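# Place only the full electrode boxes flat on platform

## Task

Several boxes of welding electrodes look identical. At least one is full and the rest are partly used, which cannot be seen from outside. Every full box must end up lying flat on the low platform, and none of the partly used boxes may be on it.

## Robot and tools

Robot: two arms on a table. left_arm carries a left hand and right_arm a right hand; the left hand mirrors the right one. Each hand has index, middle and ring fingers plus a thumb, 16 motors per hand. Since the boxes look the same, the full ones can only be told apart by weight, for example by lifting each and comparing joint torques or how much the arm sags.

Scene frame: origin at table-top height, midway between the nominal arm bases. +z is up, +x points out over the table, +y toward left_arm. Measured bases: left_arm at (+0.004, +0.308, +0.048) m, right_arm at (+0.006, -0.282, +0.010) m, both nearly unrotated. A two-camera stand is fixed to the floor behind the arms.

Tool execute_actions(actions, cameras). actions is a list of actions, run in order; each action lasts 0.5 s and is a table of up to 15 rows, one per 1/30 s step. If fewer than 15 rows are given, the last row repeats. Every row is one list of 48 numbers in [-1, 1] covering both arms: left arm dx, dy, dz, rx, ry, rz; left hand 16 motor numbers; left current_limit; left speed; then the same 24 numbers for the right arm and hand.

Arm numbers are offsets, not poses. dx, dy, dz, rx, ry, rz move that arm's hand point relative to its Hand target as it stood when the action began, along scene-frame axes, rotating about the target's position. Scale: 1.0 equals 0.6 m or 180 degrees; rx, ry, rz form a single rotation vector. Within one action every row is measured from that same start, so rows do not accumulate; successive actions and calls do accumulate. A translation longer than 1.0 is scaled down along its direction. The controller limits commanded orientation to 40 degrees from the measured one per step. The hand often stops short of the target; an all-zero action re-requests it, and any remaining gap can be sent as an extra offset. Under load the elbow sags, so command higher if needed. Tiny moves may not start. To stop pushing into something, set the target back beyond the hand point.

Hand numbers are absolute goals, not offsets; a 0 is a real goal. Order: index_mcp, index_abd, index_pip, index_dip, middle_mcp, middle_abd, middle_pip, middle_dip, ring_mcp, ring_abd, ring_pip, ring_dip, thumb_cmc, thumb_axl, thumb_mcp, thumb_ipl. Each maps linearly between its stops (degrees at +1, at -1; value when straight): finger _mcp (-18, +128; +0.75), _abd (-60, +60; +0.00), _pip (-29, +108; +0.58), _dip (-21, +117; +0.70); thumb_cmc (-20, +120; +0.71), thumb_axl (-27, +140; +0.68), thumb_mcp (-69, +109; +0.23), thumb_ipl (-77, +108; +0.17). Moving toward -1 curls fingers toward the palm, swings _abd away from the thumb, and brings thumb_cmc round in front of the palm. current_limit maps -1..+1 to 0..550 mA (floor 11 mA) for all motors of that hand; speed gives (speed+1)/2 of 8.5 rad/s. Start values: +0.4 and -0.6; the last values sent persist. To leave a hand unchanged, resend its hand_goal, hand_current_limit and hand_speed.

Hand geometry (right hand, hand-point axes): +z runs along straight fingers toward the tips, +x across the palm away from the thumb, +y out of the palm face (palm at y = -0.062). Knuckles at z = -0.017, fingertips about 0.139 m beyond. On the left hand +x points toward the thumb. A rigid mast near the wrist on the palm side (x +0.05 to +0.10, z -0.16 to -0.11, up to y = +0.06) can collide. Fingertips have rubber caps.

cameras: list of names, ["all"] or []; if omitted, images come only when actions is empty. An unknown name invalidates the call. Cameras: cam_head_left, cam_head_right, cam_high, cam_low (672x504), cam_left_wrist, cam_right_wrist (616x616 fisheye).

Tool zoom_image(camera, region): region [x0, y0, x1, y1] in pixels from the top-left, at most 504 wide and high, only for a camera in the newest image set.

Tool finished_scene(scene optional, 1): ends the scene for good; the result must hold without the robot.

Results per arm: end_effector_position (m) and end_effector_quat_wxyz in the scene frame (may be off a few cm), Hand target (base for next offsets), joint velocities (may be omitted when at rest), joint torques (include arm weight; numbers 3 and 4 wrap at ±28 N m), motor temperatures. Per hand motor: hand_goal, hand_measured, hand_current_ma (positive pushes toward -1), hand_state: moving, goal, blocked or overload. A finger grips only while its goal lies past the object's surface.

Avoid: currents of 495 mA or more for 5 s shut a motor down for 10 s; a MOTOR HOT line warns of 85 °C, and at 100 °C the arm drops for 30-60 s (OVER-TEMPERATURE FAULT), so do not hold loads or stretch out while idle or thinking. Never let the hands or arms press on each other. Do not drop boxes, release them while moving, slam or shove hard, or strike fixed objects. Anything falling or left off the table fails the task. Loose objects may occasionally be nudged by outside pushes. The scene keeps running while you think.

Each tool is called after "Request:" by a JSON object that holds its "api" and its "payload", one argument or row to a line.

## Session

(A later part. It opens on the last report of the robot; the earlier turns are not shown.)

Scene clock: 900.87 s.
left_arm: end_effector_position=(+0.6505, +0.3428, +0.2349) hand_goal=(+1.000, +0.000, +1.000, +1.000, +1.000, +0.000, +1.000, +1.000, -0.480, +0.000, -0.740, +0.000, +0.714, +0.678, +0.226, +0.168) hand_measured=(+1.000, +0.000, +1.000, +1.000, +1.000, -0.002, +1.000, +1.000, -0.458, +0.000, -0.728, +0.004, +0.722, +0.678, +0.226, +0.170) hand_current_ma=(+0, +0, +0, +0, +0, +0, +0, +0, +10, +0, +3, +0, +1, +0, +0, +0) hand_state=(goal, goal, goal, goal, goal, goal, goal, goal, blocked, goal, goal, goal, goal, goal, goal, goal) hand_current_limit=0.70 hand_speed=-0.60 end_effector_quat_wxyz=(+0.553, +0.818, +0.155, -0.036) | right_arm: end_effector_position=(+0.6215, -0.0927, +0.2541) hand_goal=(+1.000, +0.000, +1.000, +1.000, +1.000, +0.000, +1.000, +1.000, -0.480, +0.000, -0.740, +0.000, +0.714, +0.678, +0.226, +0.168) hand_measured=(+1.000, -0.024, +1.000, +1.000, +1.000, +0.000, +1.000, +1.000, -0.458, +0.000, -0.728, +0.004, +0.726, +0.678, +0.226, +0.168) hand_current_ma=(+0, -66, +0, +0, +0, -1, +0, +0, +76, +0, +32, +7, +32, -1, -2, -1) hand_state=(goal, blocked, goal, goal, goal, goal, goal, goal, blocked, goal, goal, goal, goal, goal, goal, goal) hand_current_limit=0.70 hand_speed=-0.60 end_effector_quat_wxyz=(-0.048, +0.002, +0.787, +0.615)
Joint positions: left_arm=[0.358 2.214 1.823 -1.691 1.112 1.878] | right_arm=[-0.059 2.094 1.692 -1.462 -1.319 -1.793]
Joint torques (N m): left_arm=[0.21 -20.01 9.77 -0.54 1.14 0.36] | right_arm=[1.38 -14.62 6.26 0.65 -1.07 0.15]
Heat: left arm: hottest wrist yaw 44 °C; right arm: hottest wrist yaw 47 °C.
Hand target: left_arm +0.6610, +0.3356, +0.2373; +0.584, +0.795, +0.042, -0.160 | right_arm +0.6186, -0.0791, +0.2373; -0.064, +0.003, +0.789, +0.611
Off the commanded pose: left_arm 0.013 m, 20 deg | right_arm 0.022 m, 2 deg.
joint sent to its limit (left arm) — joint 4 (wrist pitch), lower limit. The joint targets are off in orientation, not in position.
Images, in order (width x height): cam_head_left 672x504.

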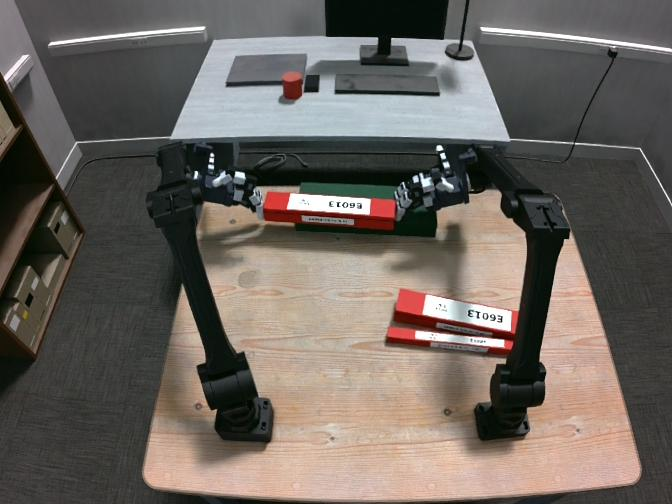

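Request:
{"api": "execute_actions", "payload": {
  "actions": [
    [[0.0,-0.06,0.015,0,0,0, 1,0,1,1,1,0,1,1,-0.48,0,-0.74,0,0.714,0.678,0.226,0.168,0.7,-0.6, 0,-0.01,0.01,0,0,0, 1,0,1,1,1,0,1,1,-0.48,0,-0.74,0,0.714,0.678,0.226,0.168,0.7,-0.6]],
    [[0.015,-0.05,0,0,0,0, 1,0,1,1,1,0,1,1,-0.48,0,-0.74,0,0.714,0.678,0.226,0.168,0.7,-0.6, 0.015,-0.04,0,0,0,0, 1,0,1,1,1,0,1,1,-0.48,0,-0.74,0,0.714,0.678,0.226,0.168,0.7,-0.6]]
  ],
  "cameras": ["cam_head_left"]
}}

Scene clock: 902.87 s.
left_arm: end_effector_position=(+0.6530, +0.3142, +0.2358) hand_goal=(+1.000, +0.000, +1.000, +1.000, +1.000, +0.000, +1.000, +1.000, -0.480, +0.000, -0.740, +0.000, +0.714, +0.678, +0.226, +0.168) hand_measured=(+1.000, +0.000, +1.000, +1.000, +1.002, +0.000, +1.000, +1.000, -0.458, +0.000, -0.728, +0.004, +0.722, +0.678, +0.226, +0.170) hand_current_ma=(+0, +0, +0, +0, +0, +0, +0, +0, +10, +0, +3, +0, +1, +0, +0, +0) hand_state=(goal, goal, goal, goal, goal, goal, goal, goal, blocked, goal, goal, goal, goal, goal, goal, goal) hand_current_limit=0.70 hand_speed=-0.60 end_effector_quat_wxyz=(+0.554, +0.820, +0.138, -0.046) | right_arm: end_effector_position=(+0.6205, -0.1151, +0.2551) hand_goal=(+1.000, +0.000, +1.000, +1.000, +1.000, +0.000, +1.000, +1.000, -0.480, +0.000, -0.740, +0.000, +0.714, +0.678, +0.226, +0.168) hand_measured=(+1.000, -0.016, +1.000, +0.994, +1.000, +0.000, +1.000, +1.000, -0.458, +0.000, -0.728, +0.004, +0.726, +0.678, +0.226, +0.168) hand_current_ma=(+0, -38, +0, -15, +0, -1, +0, +0, +76, +0, +32, +7, +32, -1, -2, -1) hand_state=(goal, goal, goal, goal, goal, goal, goal, goal, blocked, goal, goal, goal, goal, goal, goal, goal) hand_current_limit=0.70 hand_speed=-0.60 end_effector_quat_wxyz=(-0.055, +0.009, +0.789, +0.612)
Joint positions: left_arm=[0.313 2.214 1.824 -1.686 1.119 1.871] | right_arm=[-0.097 2.115 1.726 -1.613 -1.299 -1.916]
Joint torques (N m): left_arm=[-4.89 -20.72 9.63 -0.77 2.34 0.03] | right_arm=[0.5 -13.22 9.73 -0.84 -1.14 -0.13]
Heat: left arm: hottest wrist yaw 44 °C; right arm: hottest wrist yaw 47 °C.
Hand target: left_arm +0.6700, +0.2698, +0.2462; +0.584, +0.794, +0.042, -0.160 | right_arm +0.6275, -0.1091, +0.2431; -0.064, +0.003, +0.789, +0.610
Off the commanded pose: left_arm 0.049 m, 18 deg | right_arm 0.015 m, 1 deg.
joint sent to its limit (left arm) — joint 4 (wrist pitch), lower limit. The joint targets are off in position and orientation.
Images, in order (width x height): cam_head_left 672x504.

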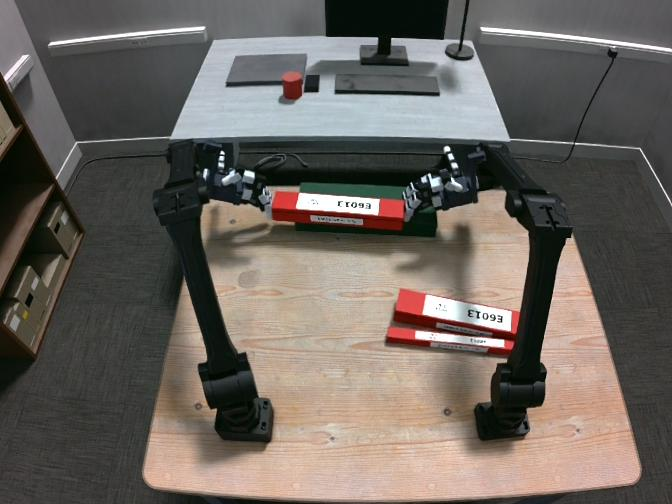

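Request:
{"api": "execute_actions", "payload": {
  "actions": [
    [[0.02,-0.05,0.0,0,0,0, 1,0,1,1,1,0,1,1,-0.48,0,-0.74,0,0.714,0.678,0.226,0.168,0.7,-0.6, 0.02,-0.045,0,0,0,0, 1,0,1,1,1,0,1,1,-0.48,0,-0.74,0,0.714,0.678,0.226,0.168,0.7,-0.6]],
    [[0.02,-0.05,0,0,0,0, 1,0,1,1,1,0,1,1,-0.48,0,-0.74,0,0.714,0.678,0.226,0.168,0.7,-0.6, 0.02,-0.045,0,0,0,0, 1,0,1,1,1,0,1,1,-0.48,0,-0.74,0,0.714,0.678,0.226,0.168,0.7,-0.6]]
  ],
  "cameras": ["cam_head_left"]
}}

Scene clock: 904.80 s.
left_arm: end_effector_position=(+0.6782, +0.2540, +0.2362) hand_goal=(+1.000, +0.000, +1.000, +1.000, +1.000, +0.000, +1.000, +1.000, -0.480, +0.000, -0.740, +0.000, +0.714, +0.678, +0.226, +0.168) hand_measured=(+1.000, +0.000, +1.000, +1.000, +1.002, -0.006, +1.000, +1.000, -0.458, +0.000, -0.728, +0.004, +0.722, +0.678, +0.226, +0.170) hand_current_ma=(+0, +0, +0, +0, +0, -1, +0, +0, +10, +0, +3, +0, +1, +0, +0, +0) hand_state=(goal, goal, goal, goal, goal, goal, goal, goal, blocked, goal, goal, goal, goal, goal, goal, goal) hand_current_limit=0.70 hand_speed=-0.60 end_effector_quat_wxyz=(+0.562, +0.814, +0.121, -0.074) | right_arm: end_effector_position=(+0.6431, -0.1723, +0.2551) hand_goal=(+1.000, +0.000, +1.000, +1.000, +1.000, +0.000, +1.000, +1.000, -0.480, +0.000, -0.740, +0.000, +0.714, +0.678, +0.226, +0.168) hand_measured=(+0.982, -0.012, +0.986, +0.990, +1.000, -0.018, +1.000, +1.000, -0.458, +0.000, -0.728, +0.004, +0.726, +0.678, +0.226, +0.168) hand_current_ma=(-58, -31, -38, -25, +1, -47, +0, +0, +76, +0, +32, +7, +32, -1, -2, -1) hand_state=(goal, goal, goal, goal, goal, goal, goal, goal, blocked, goal, goal, goal, goal, goal, goal, goal) hand_current_limit=0.70 hand_speed=-0.60 end_effector_quat_wxyz=(-0.034, +0.034, +0.796, +0.603)
Joint positions: left_arm=[0.21 2.264 1.907 -1.685 1.16 1.799] | right_arm=[-0.189 2.159 1.812 -1.698 -1.263 -1.966]
Joint torques (N m): left_arm=[-4.66 -21.01 10.45 -0.72 2.52 0.11] | right_arm=[1.08 -13.51 9.98 -0.46 -1.5 -0.13]
Heat: left arm: hottest wrist yaw 45 °C; right arm: hottest wrist yaw 47 °C.
Hand target: left_arm +0.6939, +0.2096, +0.2462; +0.584, +0.794, +0.042, -0.160 | right_arm +0.6516, -0.1631, +0.2433; -0.063, +0.003, +0.790, +0.610
Off the commanded pose: left_arm 0.048 m, 14 deg | right_arm 0.017 m, 5 deg.
joint read past its limit (right arm) — joint 4 (wrist pitch), lower limit.
joint sent to its limit (left arm) — joint 4 (wrist pitch), lower limit. The joint targets are off in position and orientation.
joint sent to its limit (right arm) — joint 4 (wrist pitch), lower limit. The joint targets are off in orientation, not in position.
Images, in order (width x height): cam_head_left 672x504.

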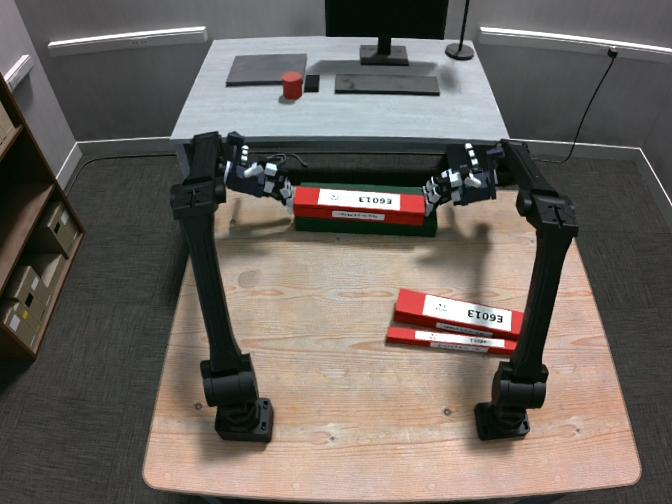

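Request:
{"api": "zoom_image", "payload": {
  "camera": "cam_head_left",
  "region": [250, 160, 470, 260]
}}

Scaled by 2.291.

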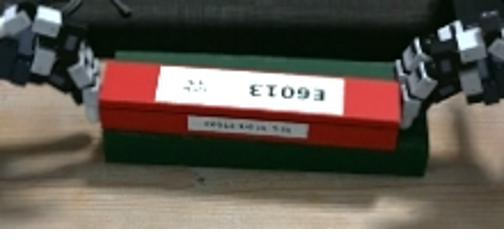

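Request:
{"api": "execute_actions", "payload": {
  "actions": [
    [[0.025,-0.02,0.0,0,0,0, 1,0,1,1,1,0,1,1,-0.48,0,-0.74,0,0.714,0.678,0.226,0.168,0.7,-0.6, 0.025,-0.015,0,0,0,0, 1,0,1,1,1,0,1,1,-0.48,0,-0.74,0,0.714,0.678,0.226,0.168,0.7,-0.6]],
    [[0.025,-0.015,0,0,0,0, 1,0,1,1,1,0,1,1,-0.48,0,-0.74,0,0.714,0.678,0.226,0.168,0.7,-0.6, 0.02,-0.015,0,0,0,0, 1,0,1,1,1,0,1,1,-0.48,0,-0.74,0,0.714,0.678,0.226,0.168,0.7,-0.6]]
  ],
  "cameras": ["cam_head_left", "cam_high"]
}}

Request:
{"api": "zoom_image", "payload": {
  "camera": "cam_head_left",
  "region": [250, 160, 470, 260]
}}

Scene clock: 907.03 s.
left_arm: end_effector_position=(+0.7099, +0.2443, +0.2362) hand_goal=(+1.000, +0.000, +1.000, +1.000, +1.000, +0.000, +1.000, +1.000, -0.480, +0.000, -0.740, +0.000, +0.714, +0.678, +0.226, +0.168) hand_measured=(+1.000, -0.020, +1.000, +1.000, +1.002, -0.026, +1.000, +1.000, -0.458, +0.000, -0.728, +0.004, +0.722, +0.678, +0.226, +0.170) hand_current_ma=(+0, -5, +0, +0, +0, -10, +0, +0, +10, +0, +3, +0, +1, +0, +0, +0) hand_state=(goal, goal, goal, goal, goal, blocked, goal, goal, blocked, goal, goal, goal, goal, goal, goal, goal) hand_current_limit=0.70 hand_speed=-0.60 end_effector_quat_wxyz=(+0.565, +0.810, +0.136, -0.083) | right_arm: end_effector_position=(+0.6658, -0.1836, +0.2535) hand_goal=(+1.000, +0.000, +1.000, +1.000, +1.000, +0.000, +1.000, +1.000, -0.480, +0.000, -0.740, +0.000, +0.714, +0.678, +0.226, +0.168) hand_measured=(+0.966, -0.044, +0.978, +0.992, +1.000, -0.046, +1.000, +1.000, -0.458, +0.000, -0.728, +0.004, +0.726, +0.678, +0.226, +0.168) hand_current_ma=(-124, -133, -68, -22, +1, -138, +1, +0, +76, +0, +32, +7, +32, -1, -2, -1) hand_state=(blocked, blocked, blocked, goal, goal, blocked, goal, goal, blocked, goal, goal, goal, goal, goal, goal, goal) hand_current_limit=0.70 hand_speed=-0.60 end_effector_quat_wxyz=(-0.027, +0.041, +0.799, +0.599)
Joint positions: left_arm=[0.186 2.328 2.028 -1.69 1.18 1.708] | right_arm=[-0.202 2.206 1.899 -1.698 -1.256 -1.928]
Joint torques (N m): left_arm=[-5.71 -21.48 11.12 -0.36 2.75 0.35] | right_arm=[0.32 -13.74 11.12 -0.4 -1.79 -0.1]
Heat: left arm: hottest wrist yaw 46 °C; right arm: hottest wrist yaw 47 °C.
Hand target: left_arm +0.7239, +0.1887, +0.2463; +0.584, +0.795, +0.042, -0.160 | right_arm +0.6786, -0.1811, +0.2432; -0.063, +0.003, +0.789, +0.610
Off the commanded pose: left_arm 0.058 m, 14 deg | right_arm 0.017 m, 6 deg.
joint read past its limit (right arm) — joint 4 (wrist pitch), lower limit.
joint sent to its limit (left arm) — joint 4 (wrist pitch), lower limit. The joint targets are off in position and orientation.
joint sent to its limit (right arm) — joint 4 (wrist pitch), lower limit. The joint targets are off in orientation, not in position.
Images, in order (width x height): cam_head_left 672x504, cam_high 672x504.

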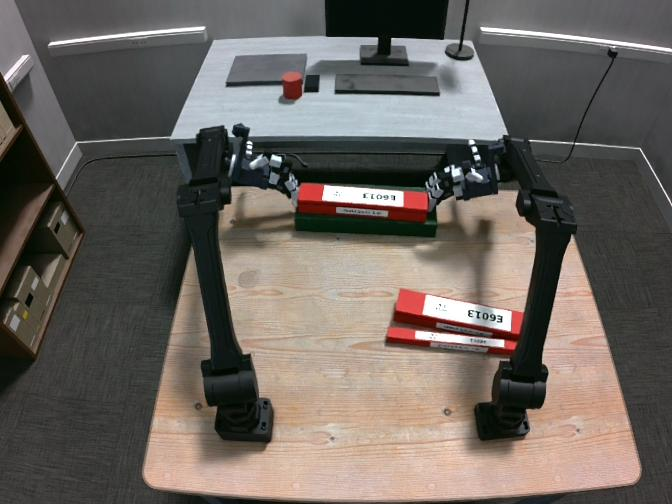

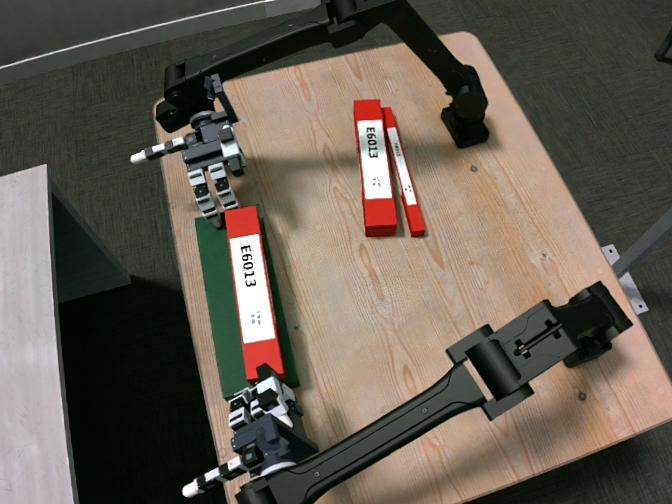

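Scaled by 2.291.

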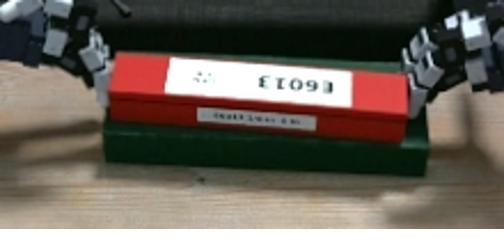

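Request:
{"api": "execute_actions", "payload": {
  "actions": [
    [[-0.01,0.08,0.0,0,0,0, 1,0,1,1,1,0,1,1,-0.48,0,-0.74,0,0.714,0.678,0.226,0.168,0.7,-0.6, 0,0,0,0,0,0, 1,0,1,1,1,0,1,1,-0.48,0,-0.74,0,0.714,0.678,0.226,0.168,0.7,-0.6]],
    [[0,0.08,0.0,0,0,0, 1,0,1,1,1,0,1,1,-0.48,0,-0.74,0,0.714,0.678,0.226,0.168,0.7,-0.6, 0,-0.07,0,0,0,0, 1,0,1,1,1,0,1,1,-0.48,0,-0.74,0,0.714,0.678,0.226,0.168,0.7,-0.6]],
    [[-0.06,0.0,0.15,0,0,0, 1,0,1,1,1,0,1,1,-0.48,0,-0.74,0,0.714,0.678,0.226,0.168,0.7,-0.6, -0.08,0,0.1,0,0,0, 1,0,1,1,1,0,1,1,-0.48,0,-0.74,0,0.714,0.678,0.226,0.168,0.7,-0.6]],
    [[-0.1,0.0,0,0,0,0, 1,0,1,1,1,0,1,1,-0.48,0,-0.74,0,0.714,0.678,0.226,0.168,0.7,-0.6, -0.08,0,0.02,0,0,0, 1,0,1,1,1,0,1,1,-0.48,0,-0.74,0,0.714,0.678,0.226,0.168,0.7,-0.6]]
  ],
  "cameras": ["cam_head_left", "cam_high", "cam_low"]
}}

Scene clock: 912.50 s.
left_arm: end_effector_position=(+0.6279, +0.2816, +0.3199) hand_goal=(+1.000, +0.000, +1.000, +1.000, +1.000, +0.000, +1.000, +1.000, -0.480, +0.000, -0.740, +0.000, +0.714, +0.678, +0.226, +0.168) hand_measured=(+1.000, -0.002, +1.000, +1.000, +1.000, -0.002, +1.000, +1.000, -0.458, +0.000, -0.728, +0.004, +0.722, +0.678, +0.226, +0.170) hand_current_ma=(+0, +0, +0, +0, +0, +0, +0, +0, +10, +0, +3, +0, +1, +0, +0, +0) hand_state=(goal, goal, goal, goal, goal, goal, goal, goal, blocked, goal, goal, goal, goal, goal, goal, goal) hand_current_limit=0.70 hand_speed=-0.60 end_effector_quat_wxyz=(+0.569, +0.807, +0.150, -0.044) | right_arm: end_effector_position=(+0.5862, -0.2167, +0.3108) hand_goal=(+1.000, +0.000, +1.000, +1.000, +1.000, +0.000, +1.000, +1.000, -0.480, +0.000, -0.740, +0.000, +0.714, +0.678, +0.226, +0.168) hand_measured=(+1.000, +0.002, +0.998, +0.998, +1.000, -0.002, +0.998, +1.000, -0.458, +0.000, -0.728, +0.004, +0.726, +0.678, +0.226, +0.168) hand_current_ma=(+0, +3, -4, -5, +0, -3, -4, +0, +76, +0, +32, +7, +32, -1, -2, -1) hand_state=(goal, goal, goal, goal, goal, goal, goal, goal, blocked, goal, goal, goal, goal, goal, goal, goal) hand_current_limit=0.70 hand_speed=-0.60 end_effector_quat_wxyz=(-0.002, +0.062, +0.802, +0.594)
Joint positions: left_arm=[0.273 2.021 1.718 -1.69 1.179 1.763] | right_arm=[-0.282 1.936 1.613 -1.698 -1.238 -1.964]
Joint torques (N m): left_arm=[2.32 -21.71 6.89 -0.39 0.86 0.44] | right_arm=[-1.14 -14.97 6.89 -0.43 -1.31 -0.15]
Heat: left arm: hottest wrist yaw 46 °C; right arm: hottest wrist yaw 47 °C.
Hand target: left_arm +0.6220, +0.2846, +0.3363; +0.584, +0.795, +0.042, -0.160 | right_arm +0.5826, -0.2231, +0.3152; -0.064, +0.003, +0.789, +0.610
Off the commanded pose: left_arm 0.018 m, 18 deg | right_arm 0.008 m, 10 deg.
joint read past its limit (right arm) — joint 4 (wrist pitch), lower limit.
joint sent to its limit (left arm) — joint 4 (wrist pitch), lower limit. The joint targets are off in orientation, not in position.
joint sent to its limit (right arm) — joint 4 (wrist pitch), lower limit. The joint targets are off in orientation, not in position.
Images, in order (width x height): cam_head_left 672x504, cam_high 672x504, cam_low 672x504.

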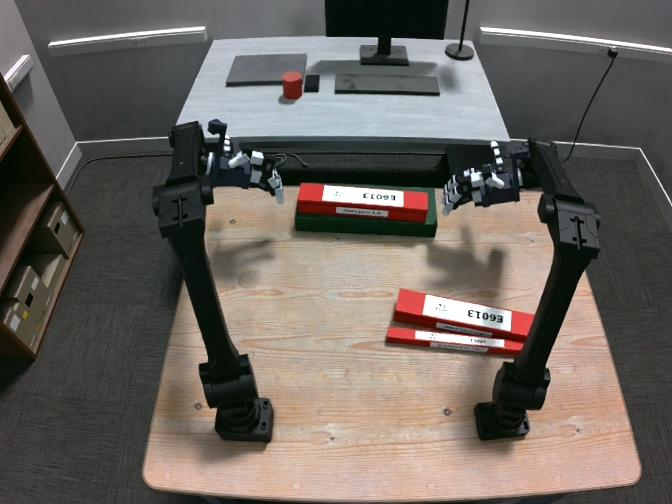

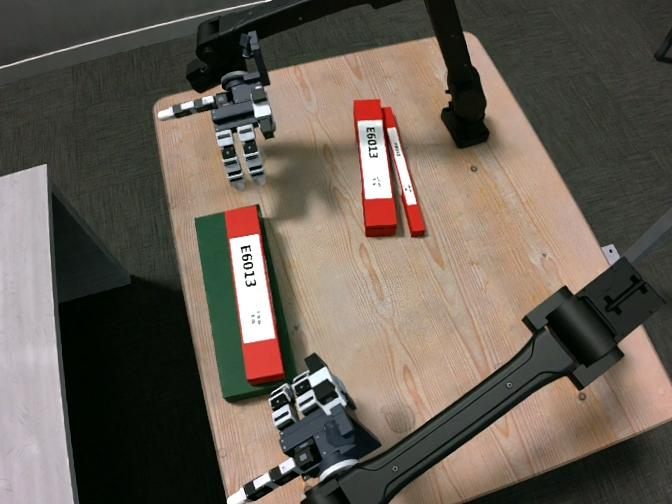

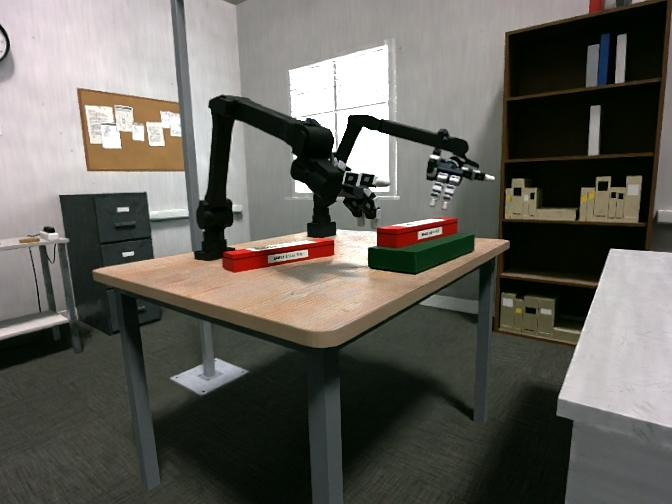

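Request:
{"api": "zoom_image", "payload": {
  "camera": "cam_head_left",
  "region": [370, 270, 570, 370]
}}

Request:
{"api": "zoom_image", "payload": {
  "camera": "cam_high",
  "region": [330, 80, 450, 250]
}}

Scaled by 2.520.

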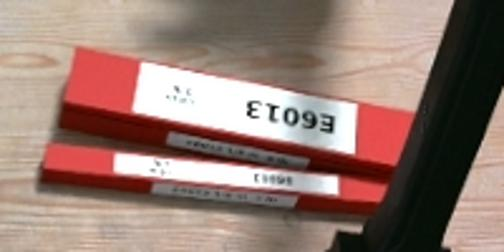

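Scaled by 2.965.

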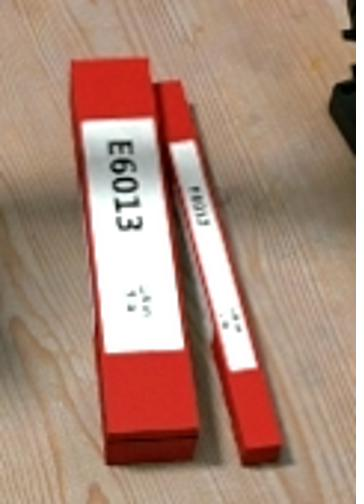

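Request:
{"api": "execute_actions", "payload": {
  "actions": [
    [[-0.12,-0.055,-0.01,0,0,0, 1,0,1,1,-0.48,0,-0.74,0,-0.48,0,-0.74,0,0.714,0.678,0.226,0.168,0.7,-0.6, -0.1,-0.09,0,0,0,0, 1,0,1,1,-0.48,0,-0.74,0,-0.48,0,-0.74,0,0.714,0.678,0.226,0.168,0.7,-0.6]],
    [[-0.12,-0.055,-0.01,0,0,0, 1,0,1,1,-0.48,0,-0.74,0,-0.48,0,-0.74,0,0.714,0.678,0.226,0.168,0.7,-0.6, -0.12,-0.09,0,0,0,0, 1,0,1,1,-0.48,0,-0.74,0,-0.48,0,-0.74,0,0.714,0.678,0.226,0.168,0.7,-0.6]],
    [[-0.12,-0.055,-0.01,0,0,0, 1,0,1,1,-0.48,0,-0.74,0,-0.48,0,-0.74,0,0.714,0.678,0.226,0.168,0.7,-0.6, -0.12,-0.09,0,0,0,0, 1,0,1,1,-0.48,0,-0.74,0,-0.48,0,-0.74,0,0.714,0.678,0.226,0.168,0.7,-0.6]],
    [[-0.12,-0.055,-0.01,0,0,0, 1,0,1,1,-0.48,0,-0.74,0,-0.48,0,-0.74,0,0.714,0.678,0.226,0.168,0.7,-0.6, -0.12,-0.09,0,0,0,0, 1,0,1,1,-0.48,0,-0.74,0,-0.48,0,-0.74,0,0.714,0.678,0.226,0.168,0.7,-0.6]]
  ],
  "cameras": ["cam_head_left", "cam_high"]
}}

Scene clock: 934.57 s.
left_arm: end_effector_position=(+0.3384, +0.1532, +0.3054) hand_goal=(+1.000, +0.000, +1.000, +1.000, -0.480, +0.000, -0.740, +0.000, -0.480, +0.000, -0.740, +0.000, +0.714, +0.678, +0.226, +0.168) hand_measured=(+1.000, +0.000, +1.000, +1.000, -0.472, +0.000, -0.714, +0.008, -0.458, +0.000, -0.728, +0.004, +0.722, +0.678, +0.226, +0.170) hand_current_ma=(+0, +0, +0, +0, +2, +0, +12, +1, +10, +0, +3, +0, +1, +0, +0, +0) hand_state=(goal, goal, goal, goal, goal, goal, blocked, goal, blocked, goal, goal, goal, goal, goal, goal, goal) hand_current_limit=0.70 hand_speed=-0.60 end_effector_quat_wxyz=(+0.577, +0.801, +0.066, -0.143) | right_arm: end_effector_position=(+0.3118, -0.4382, +0.3144) hand_goal=(+1.000, +0.000, +1.000, +1.000, -0.480, +0.000, -0.740, +0.000, -0.480, +0.000, -0.740, +0.000, +0.714, +0.678, +0.226, +0.168) hand_measured=(+1.000, +0.002, +0.998, +0.998, -0.470, -0.002, -0.716, +0.006, -0.458, +0.000, -0.728, +0.004, +0.724, +0.678, +0.224, +0.168) hand_current_ma=(+0, +3, -4, -5, +29, -2, +78, +16, +76, +0, +32, +7, +31, -1, -4, -1) hand_state=(goal, goal, goal, goal, goal, goal, blocked, goal, blocked, goal, goal, goal, goal, goal, goal, goal) hand_current_limit=0.70 hand_speed=-0.60 end_effector_quat_wxyz=(+0.153, +0.320, +0.837, +0.418)
Joint positions: left_arm=[0.119 1.485 0.867 -1.688 1.165 2.023] | right_arm=[-1.105 1.307 1.03 -1.698 -0.853 -2.073]
Joint torques (N m): left_arm=[1.38 -11.28 5.41 -0.94 0.9 0.48] | right_arm=[-1.14 -7.12 6.95 -0.51 -1.12 -0.14]
Motor temperatures (°C): left_arm=[31 37 33 28 43 29] | right_arm=[28 31 36 27 45 29]
Heat: left arm: hottest wrist yaw 43 °C; right arm: hottest wrist yaw 45 °C.
Hand target: left_arm +0.3339, +0.1526, +0.3122; +0.584, +0.795, +0.042, -0.160 | right_arm +0.3066, -0.4391, +0.3151; -0.020, +0.068, +0.811, +0.581
Off the commanded pose: left_arm 0.008 m, 4 deg | right_arm 0.005 m, 50 deg; orientation clipped.
joint read past its limit (right arm) — joint 4 (wrist pitch), lower limit.
joint sent to its limit (left arm) — joint 4 (wrist pitch), lower limit. The joint targets are off in orientation, not in position.
joint sent to its limit (right arm) — joint 4 (wrist pitch), lower limit; joint 6 (wrist roll), lower limit. The joint targets are off in orientation, not in position.
Images, in order (width x height): cam_head_left 672x504, cam_high 672x504.

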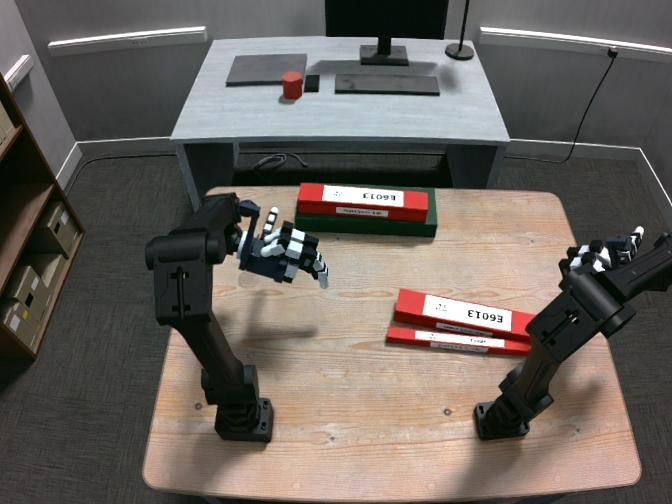

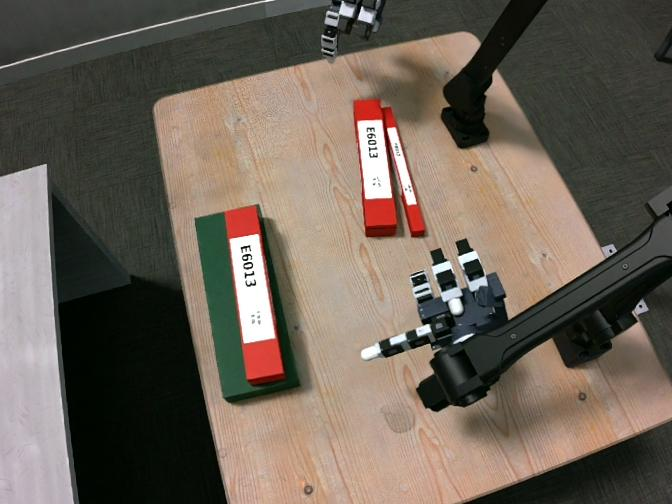

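Request:
{"api": "execute_actions", "payload": {
  "actions": [
    [[-0.07,-0.1,-0.03,0,0,0, 1,0,1,1,-0.48,0,-0.74,0,-0.48,0,-0.74,0,0.714,0.678,0.226,0.168,0.7,-0.6, 0.12,0.05,0.03,0,0,0, 1,0,1,1,-0.48,0,-0.74,0,-0.48,0,-0.74,0,0.714,0.678,0.226,0.168,0.7,-0.6]],
    [[0,-0.09,-0.03,0,0,0, 1,0,1,1,-0.48,0,-0.74,0,-0.48,0,-0.74,0,0.714,0.678,0.226,0.168,0.7,-0.6, 0.12,0.05,0.03,0,0,0, 1,0,1,1,-0.48,0,-0.74,0,-0.48,0,-0.74,0,0.714,0.678,0.226,0.168,0.7,-0.6]],
    [[0,0,-0.06,0,0,0, 1,0,1,1,-0.48,0,-0.74,0,-0.48,0,-0.74,0,0.714,0.678,0.226,0.168,0.7,-0.6, 0.08,0.05,0.03,0,0,0, 1,0,1,1,-0.48,0,-0.74,0,-0.48,0,-0.74,0,0.714,0.678,0.226,0.168,0.7,-0.6]]
  ],
  "cameras": ["cam_head_left", "cam_high"]
}}

Request:
{"api": "zoom_image", "payload": {
  "camera": "cam_head_left",
  "region": [300, 250, 500, 400]
}}

Request:
{"api": "zoom_image", "payload": {
  "camera": "cam_high",
  "region": [340, 150, 500, 310]
}}

Scene clock: 939.27 s.
left_arm: end_effector_position=(+0.2944, +0.0419, +0.2386) hand_goal=(+1.000, +0.000, +1.000, +1.000, -0.480, +0.000, -0.740, +0.000, -0.480, +0.000, -0.740, +0.000, +0.714, +0.678, +0.226, +0.168) hand_measured=(+1.000, +0.000, +1.000, +1.000, -0.472, +0.000, -0.714, +0.008, -0.458, +0.000, -0.728, +0.004, +0.722, +0.678, +0.226, +0.170) hand_current_ma=(+0, +0, +0, +0, +2, +0, +12, +1, +10, +0, +3, +0, +1, +0, +0, +0) hand_state=(goal, goal, goal, goal, goal, goal, blocked, goal, blocked, goal, goal, goal, goal, goal, goal, goal) hand_current_limit=0.70 hand_speed=-0.60 end_effector_quat_wxyz=(+0.583, +0.794, +0.041, -0.166) | right_arm: end_effector_position=(+0.4874, -0.3414, +0.3611) hand_goal=(+1.000, +0.000, +1.000, +1.000, -0.480, +0.000, -0.740, +0.000, -0.480, +0.000, -0.740, +0.000, +0.714, +0.678, +0.226, +0.168) hand_measured=(+1.000, +0.002, +0.998, +0.998, -0.470, -0.002, -0.716, +0.006, -0.458, +0.000, -0.728, +0.004, +0.724, +0.678, +0.224, +0.168) hand_current_ma=(+0, +3, -4, -5, +29, -2, +78, +16, +76, +0, +32, +7, +31, -1, -4, -1) hand_state=(goal, goal, goal, goal, goal, goal, blocked, goal, blocked, goal, goal, goal, goal, goal, goal, goal) hand_current_limit=0.70 hand_speed=-0.60 end_effector_quat_wxyz=(+0.098, +0.154, +0.819, +0.545)
Joint positions: left_arm=[-0.252 1.397 0.59 -0.675 1.301 1.15] | right_arm=[-0.592 1.63 1.375 -1.698 -1.14 -1.979]
Joint torques (N m): left_arm=[0.85 -9.35 5.52 1.16 0.95 0.21] | right_arm=[-0.38 -9.52 11.1 -0.36 -1.45 0.16]
Heat: left arm: hottest wrist yaw 42 °C; right arm: hottest wrist yaw 45 °C.
Hand target: left_arm +0.2919, +0.0387, +0.2403; +0.584, +0.795, +0.042, -0.160 | right_arm +0.4986, -0.3490, +0.3692; -0.020, +0.067, +0.811, +0.581
Off the commanded pose: left_arm 0.004 m, 1 deg | right_arm 0.016 m, 17 deg.
joint read past its limit (right arm) — joint 4 (wrist pitch), lower limit.
joint sent to its limit (right arm) — joint 4 (wrist pitch), lower limit. The joint targets are off in orientation, not in position.
Images, in order (width x height): cam_head_left 672x504, cam_high 672x504.

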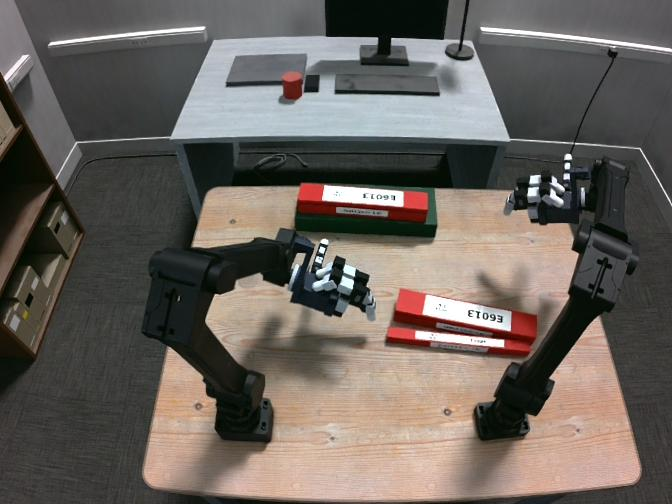

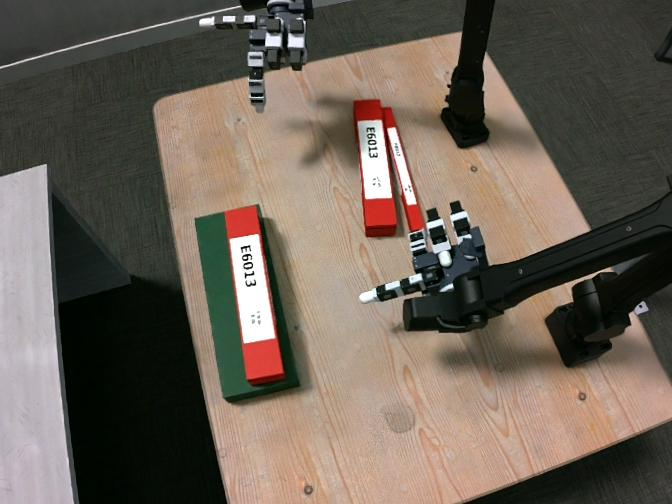

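Scaled by 2.520.

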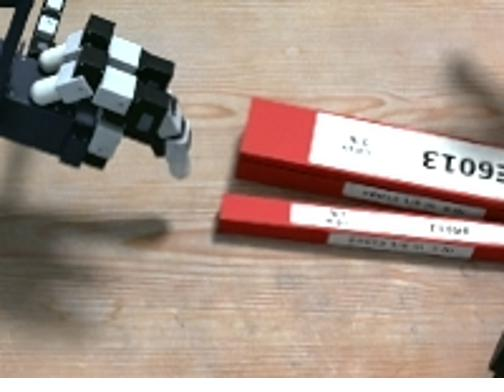

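Scaled by 3.150.

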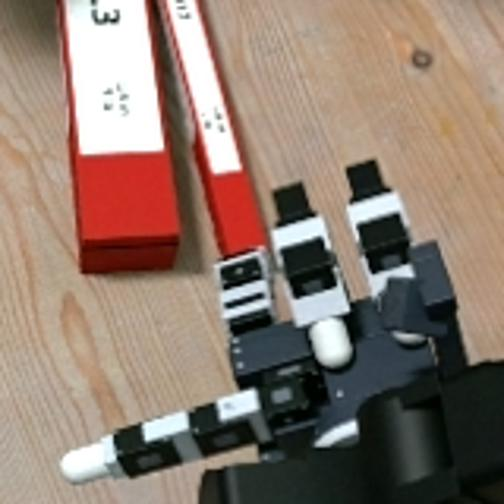

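Request:
{"api": "execute_actions", "payload": {
  "actions": [
    [[0.015,0,-0.055,0,0,0, 1,0,1,1,-0.48,0,-0.74,0,-0.48,0,-0.74,0,0.714,0.678,0.226,0.168,0.7,-0.6, 0,0,0,0,0,0, 1,0,1,1,-0.48,0,-0.74,0,-0.48,0,-0.74,0,0.714,0.678,0.226,0.168,0.7,-0.6]],
    [[0,-0.04,0,0,0,0, 1,0,1,1,-0.48,0,-0.74,0,-0.48,0,-0.74,0,0.714,0.678,0.226,0.168,0.7,-0.6, 0,0,0,0,0,0, 1,0,1,1,-0.48,0,-0.74,0,-0.48,0,-0.74,0,0.714,0.678,0.226,0.168,0.7,-0.6]]
  ],
  "cameras": ["cam_head_left", "cam_high"]
}}

Request:
{"api": "zoom_image", "payload": {
  "camera": "cam_head_left",
  "region": [340, 280, 460, 370]
}}

Scene clock: 942.07 s.
left_arm: end_effector_position=(+0.3030, +0.0179, +0.2089) hand_goal=(+1.000, +0.000, +1.000, +1.000, -0.480, +0.000, -0.740, +0.000, -0.480, +0.000, -0.740, +0.000, +0.714, +0.678, +0.226, +0.168) hand_measured=(+1.000, +0.000, +1.000, +1.000, -0.472, +0.000, -0.714, +0.008, -0.458, +0.000, -0.728, +0.004, +0.722, +0.678, +0.226, +0.170) hand_current_ma=(+0, +0, +0, +0, +2, +0, +12, +1, +10, +0, +3, +0, +1, +0, +0, +0) hand_state=(goal, goal, goal, goal, goal, goal, blocked, goal, blocked, goal, goal, goal, goal, goal, goal, goal) hand_current_limit=0.70 hand_speed=-0.60 end_effector_quat_wxyz=(+0.584, +0.795, +0.040, -0.160) | right_arm: end_effector_position=(+0.4876, -0.3415, +0.3611) hand_goal=(+1.000, +0.000, +1.000, +1.000, -0.480, +0.000, -0.740, +0.000, -0.480, +0.000, -0.740, +0.000, +0.714, +0.678, +0.226, +0.168) hand_measured=(+1.000, +0.002, +0.998, +0.998, -0.470, -0.002, -0.716, +0.006, -0.458, +0.000, -0.728, +0.004, +0.724, +0.678, +0.224, +0.168) hand_current_ma=(+0, +3, -4, -5, +29, -2, +78, +16, +76, +0, +32, +7, +31, -1, -4, -1) hand_state=(goal, goal, goal, goal, goal, goal, blocked, goal, blocked, goal, goal, goal, goal, goal, goal, goal) hand_current_limit=0.70 hand_speed=-0.60 end_effector_quat_wxyz=(+0.097, +0.155, +0.818, +0.545)
Joint positions: left_arm=[-0.321 1.486 0.547 -0.28 1.282 0.888] | right_arm=[-0.592 1.63 1.375 -1.698 -1.14 -1.977]
Joint torques (N m): left_arm=[0.79 -9.17 5.01 1.68 0.87 0.23] | right_arm=[-0.38 -9.58 11.1 -0.34 -1.46 0.16]
Heat: left arm: hottest wrist yaw 42 °C; right arm: hottest wrist yaw 45 °C.
Hand target: left_arm +0.3010, +0.0147, +0.2073; +0.584, +0.794, +0.042, -0.160 | right_arm +0.4986, -0.3490, +0.3691; -0.020, +0.067, +0.811, +0.581
Off the commanded pose: left_arm 0.004 m, 0 deg | right_arm 0.016 m, 17 deg.
joint read past its limit (right arm) — joint 4 (wrist pitch), lower limit.
joint sent to its limit (right arm) — joint 4 (wrist pitch), lower limit. The joint targets are off in orientation, not in position.
Images, in order (width x height): cam_head_left 672x504, cam_high 672x504.

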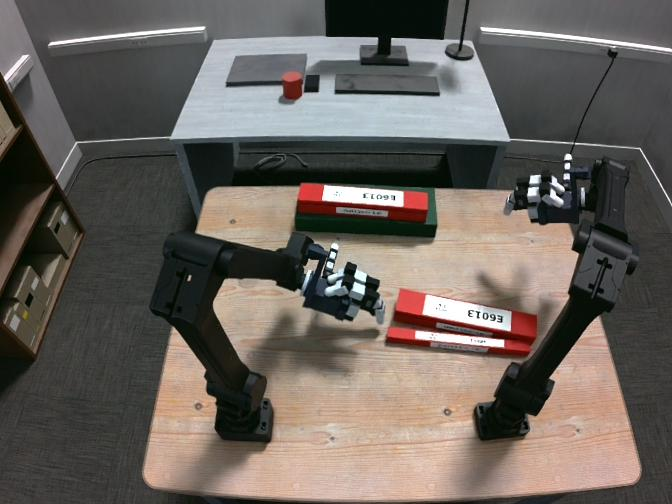

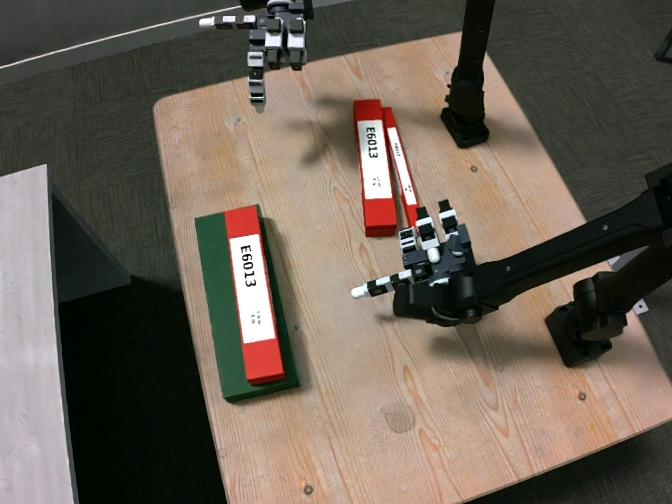

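Scaled by 4.200.

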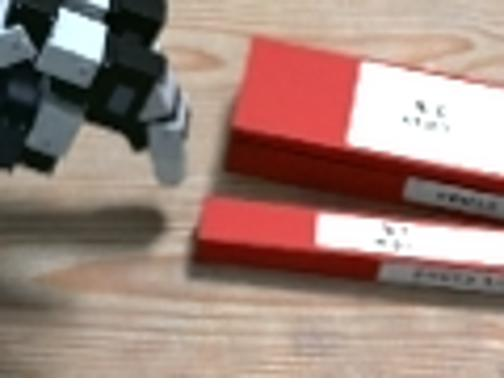

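Request:
{"api": "execute_actions", "payload": {
  "actions": [
    [[0.006,-0.01,-0.02,0,0,0, 1,0,1,1,-0.48,0,-0.74,0,-0.48,0,-0.74,0,0.714,0.678,0.226,0.168,0.7,-0.6, 0,0,0,0,0,0, 1,0,1,1,-0.48,0,-0.74,0,-0.48,0,-0.74,0,0.714,0.678,0.226,0.168,0.7,-0.6]],
    [[-0.005,-0.06,0,0,0,0, 1,0,1,1,-0.48,0,-0.74,0,-0.48,0,-0.74,0,0.714,0.678,0.226,0.168,0.7,-0.6, 0,0,0,0,0,0, 1,0,1,1,-0.48,0,-0.74,0,-0.48,0,-0.74,0,0.714,0.678,0.226,0.168,0.7,-0.6]],
    [[0,-0.04,0,0,0,0, 1,0,1,1,-0.48,0,-0.74,0,-0.48,0,-0.74,0,0.714,0.678,0.226,0.168,0.7,-0.6, 0,0,0,0,0,0, 1,0,1,1,-0.48,0,-0.74,0,-0.48,0,-0.74,0,0.714,0.678,0.226,0.168,0.7,-0.6]]
  ],
  "cameras": ["cam_head_left", "cam_high"]
}}

Request:
{"api": "zoom_image", "payload": {
  "camera": "cam_head_left",
  "region": [340, 280, 460, 370]
}}

Request:
{"api": "zoom_image", "payload": {
  "camera": "cam_high",
  "region": [340, 80, 500, 310]
}}

Scene clock: 945.13 s.
left_arm: end_effector_position=(+0.3039, -0.0487, +0.2029) hand_goal=(+1.000, +0.000, +1.000, +1.000, -0.480, +0.000, -0.740, +0.000, -0.480, +0.000, -0.740, +0.000, +0.714, +0.678, +0.226, +0.168) hand_measured=(+1.000, -0.002, +1.000, +1.000, -0.472, +0.000, -0.714, +0.008, -0.458, +0.000, -0.728, +0.004, +0.722, +0.678, +0.226, +0.170) hand_current_ma=(+0, +0, +0, +0, +2, +0, +12, +1, +10, +0, +3, +0, +1, +0, +0, +0) hand_state=(goal, goal, goal, goal, goal, goal, blocked, goal, blocked, goal, goal, goal, goal, goal, goal, goal) hand_current_limit=0.70 hand_speed=-0.60 end_effector_quat_wxyz=(+0.586, +0.794, +0.037, -0.154) | right_arm: end_effector_position=(+0.4876, -0.3415, +0.3611) hand_goal=(+1.000, +0.000, +1.000, +1.000, -0.480, +0.000, -0.740, +0.000, -0.480, +0.000, -0.740, +0.000, +0.714, +0.678, +0.226, +0.168) hand_measured=(+1.000, +0.002, +0.998, +0.998, -0.470, -0.002, -0.716, +0.006, -0.458, +0.000, -0.728, +0.004, +0.724, +0.678, +0.224, +0.168) hand_current_ma=(+0, +3, -4, -5, +29, -2, +78, +16, +76, +0, +32, +7, +31, -1, -4, -1) hand_state=(goal, goal, goal, goal, goal, goal, blocked, goal, blocked, goal, goal, goal, goal, goal, goal, goal) hand_current_limit=0.70 hand_speed=-0.60 end_effector_quat_wxyz=(+0.097, +0.155, +0.818, +0.545)
Joint positions: left_arm=[-0.51 1.569 0.527 0.291 1.172 0.407] | right_arm=[-0.592 1.63 1.375 -1.698 -1.14 -1.977]
Joint torques (N m): left_arm=[0.85 -9.11 4.67 2.55 0.51 0.25] | right_arm=[-0.38 -9.52 11.1 -0.35 -1.46 0.16]
Heat: left arm: hottest wrist yaw 42 °C; right arm: hottest wrist yaw 45 °C.
Hand target: left_arm +0.3015, -0.0512, +0.1951; +0.584, +0.795, +0.042, -0.160 | right_arm +0.4986, -0.3490, +0.3691; -0.020, +0.067, +0.811, +0.581
Off the commanded pose: left_arm 0.009 m, 1 deg | right_arm 0.016 m, 17 deg.
joint read past its limit (right arm) — joint 4 (wrist pitch), lower limit.
joint sent to its limit (right arm) — joint 4 (wrist pitch), lower limit. The joint targets are off in orientation, not in position.
Images, in order (width x height): cam_head_left 672x504, cam_high 672x504.

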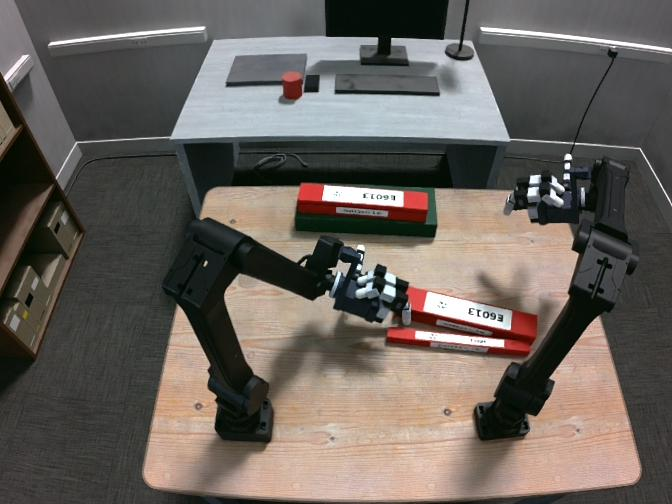

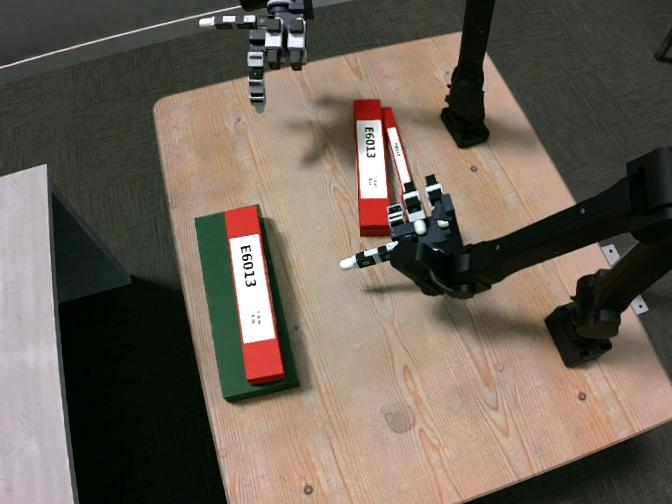

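Scaled by 4.200.

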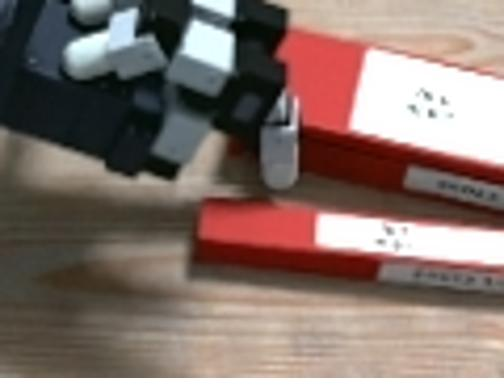

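Scaled by 2.191.

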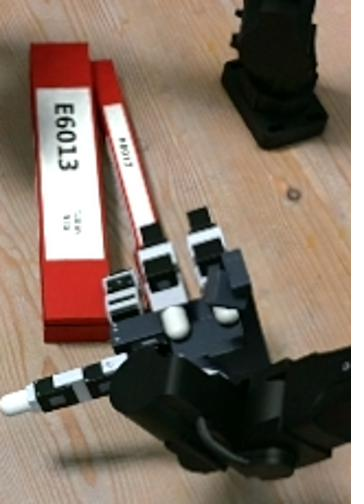

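Request:
{"api": "execute_actions", "payload": {
  "actions": [
    [[0.06,-0.01,0.005,0,0,0, 1,0,1,1,-0.48,0,-0.74,0,-0.48,0,-0.74,0,0.714,0.678,0.226,0.168,0.7,-0.6, 0,0,0,0,0,0, 1,0,1,1,-0.48,0,-0.74,0,-0.48,0,-0.74,0,0.714,0.678,0.226,0.168,0.7,-0.6]],
    [[0.06,-0.01,0.005,0,0,0, 1,0,1,1,-0.48,0,-0.74,0,-0.48,0,-0.74,0,0.714,0.678,0.226,0.168,0.7,-0.6, 0,0,0,0,0,0, 1,0,1,1,-0.48,0,-0.74,0,-0.48,0,-0.74,0,0.714,0.678,0.226,0.168,0.7,-0.6]],
    [[0.06,-0.02,0,0,0,0, 1,0,1,1,-0.48,0,-0.74,0,-0.48,0,-0.74,0,0.714,0.678,0.226,0.168,0.7,-0.6, 0,0,0,0,0,0, 1,0,1,1,-0.48,0,-0.74,0,-0.48,0,-0.74,0,0.714,0.678,0.226,0.168,0.7,-0.6]],
    [[0.06,-0.02,0,0,0,0, 1,0,1,1,-0.48,0,-0.74,0,-0.48,0,-0.74,0,0.714,0.678,0.226,0.168,0.7,-0.6, 0,0,0,0,0,0, 1,0,1,1,-0.48,0,-0.74,0,-0.48,0,-0.74,0,0.714,0.678,0.226,0.168,0.7,-0.6]]
  ],
  "cameras": ["cam_head_left", "cam_high"]
}}

Scene clock: 948.17 s.
left_arm: end_effector_position=(+0.4311, -0.0847, +0.1984) hand_goal=(+1.000, +0.000, +1.000, +1.000, -0.480, +0.000, -0.740, +0.000, -0.480, +0.000, -0.740, +0.000, +0.714, +0.678, +0.226, +0.168) hand_measured=(+1.000, -0.002, +1.000, +1.000, -0.472, +0.000, -0.714, +0.008, -0.458, +0.000, -0.728, +0.004, +0.722, +0.678, +0.226, +0.170) hand_current_ma=(+0, +0, +0, +0, +2, +0, +12, +1, +10, +0, +3, +0, +1, +0, +0, +0) hand_state=(goal, goal, goal, goal, goal, goal, blocked, goal, blocked, goal, goal, goal, goal, goal, goal, goal) hand_current_limit=0.70 hand_speed=-0.60 end_effector_quat_wxyz=(+0.581, +0.795, +0.049, -0.169) | right_arm: end_effector_position=(+0.4876, -0.3415, +0.3611) hand_goal=(+1.000, +0.000, +1.000, +1.000, -0.480, +0.000, -0.740, +0.000, -0.480, +0.000, -0.740, +0.000, +0.714, +0.678, +0.226, +0.168) hand_measured=(+1.000, +0.002, +0.998, +0.998, -0.470, -0.002, -0.716, +0.006, -0.458, +0.000, -0.728, +0.004, +0.724, +0.678, +0.224, +0.168) hand_current_ma=(+0, +3, -4, -5, +29, -2, +78, +16, +76, +0, +32, +7, +31, -1, -4, -1) hand_state=(goal, goal, goal, goal, goal, goal, blocked, goal, blocked, goal, goal, goal, goal, goal, goal, goal) hand_current_limit=0.70 hand_speed=-0.60 end_effector_quat_wxyz=(+0.097, +0.155, +0.818, +0.545)
Joint positions: left_arm=[-0.445 1.813 0.923 -0.015 1.222 0.53] | right_arm=[-0.592 1.63 1.375 -1.698 -1.14 -1.977]
Joint torques (N m): left_arm=[2.49 -13.63 8.87 1.28 0.87 0.49] | right_arm=[-0.32 -9.58 11.11 -0.35 -1.46 0.16]
Heat: left arm: hottest wrist yaw 41 °C; right arm: hottest wrist yaw 45 °C.
Hand target: left_arm +0.4456, -0.0872, +0.2012; +0.584, +0.794, +0.042, -0.160 | right_arm +0.4986, -0.3490, +0.3691; -0.020, +0.067, +0.811, +0.581
Off the commanded pose: left_arm 0.015 m, 1 deg | right_arm 0.016 m, 17 deg.
joint read past its limit (right arm) — joint 4 (wrist pitch), lower limit.
joint sent to its limit (right arm) — joint 4 (wrist pitch), lower limit. The joint targets are off in orientation, not in position.
Images, in order (width x height): cam_head_left 672x504, cam_high 672x504.

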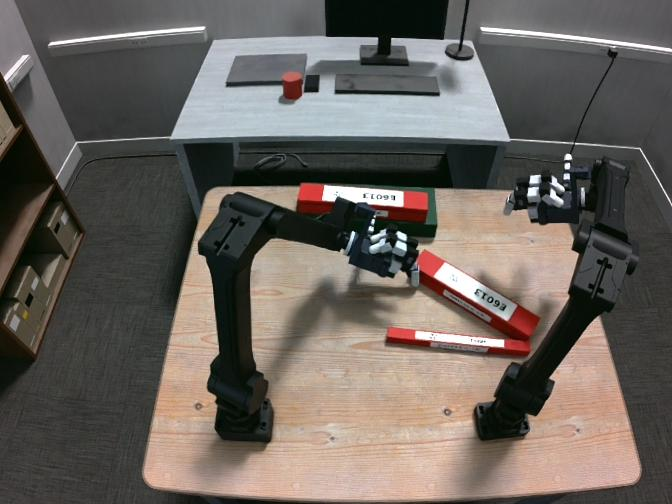

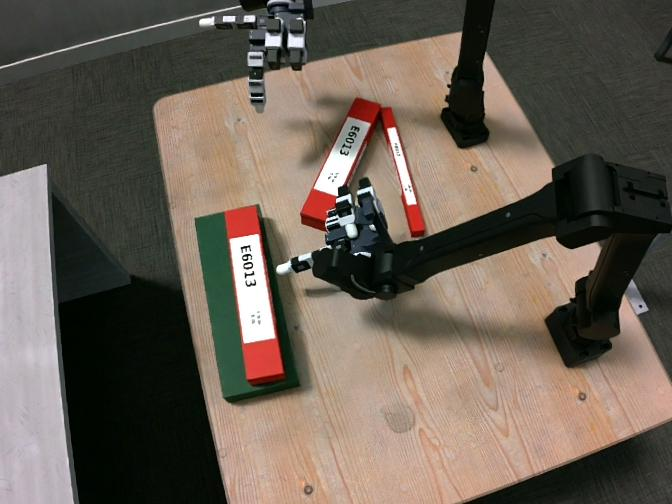

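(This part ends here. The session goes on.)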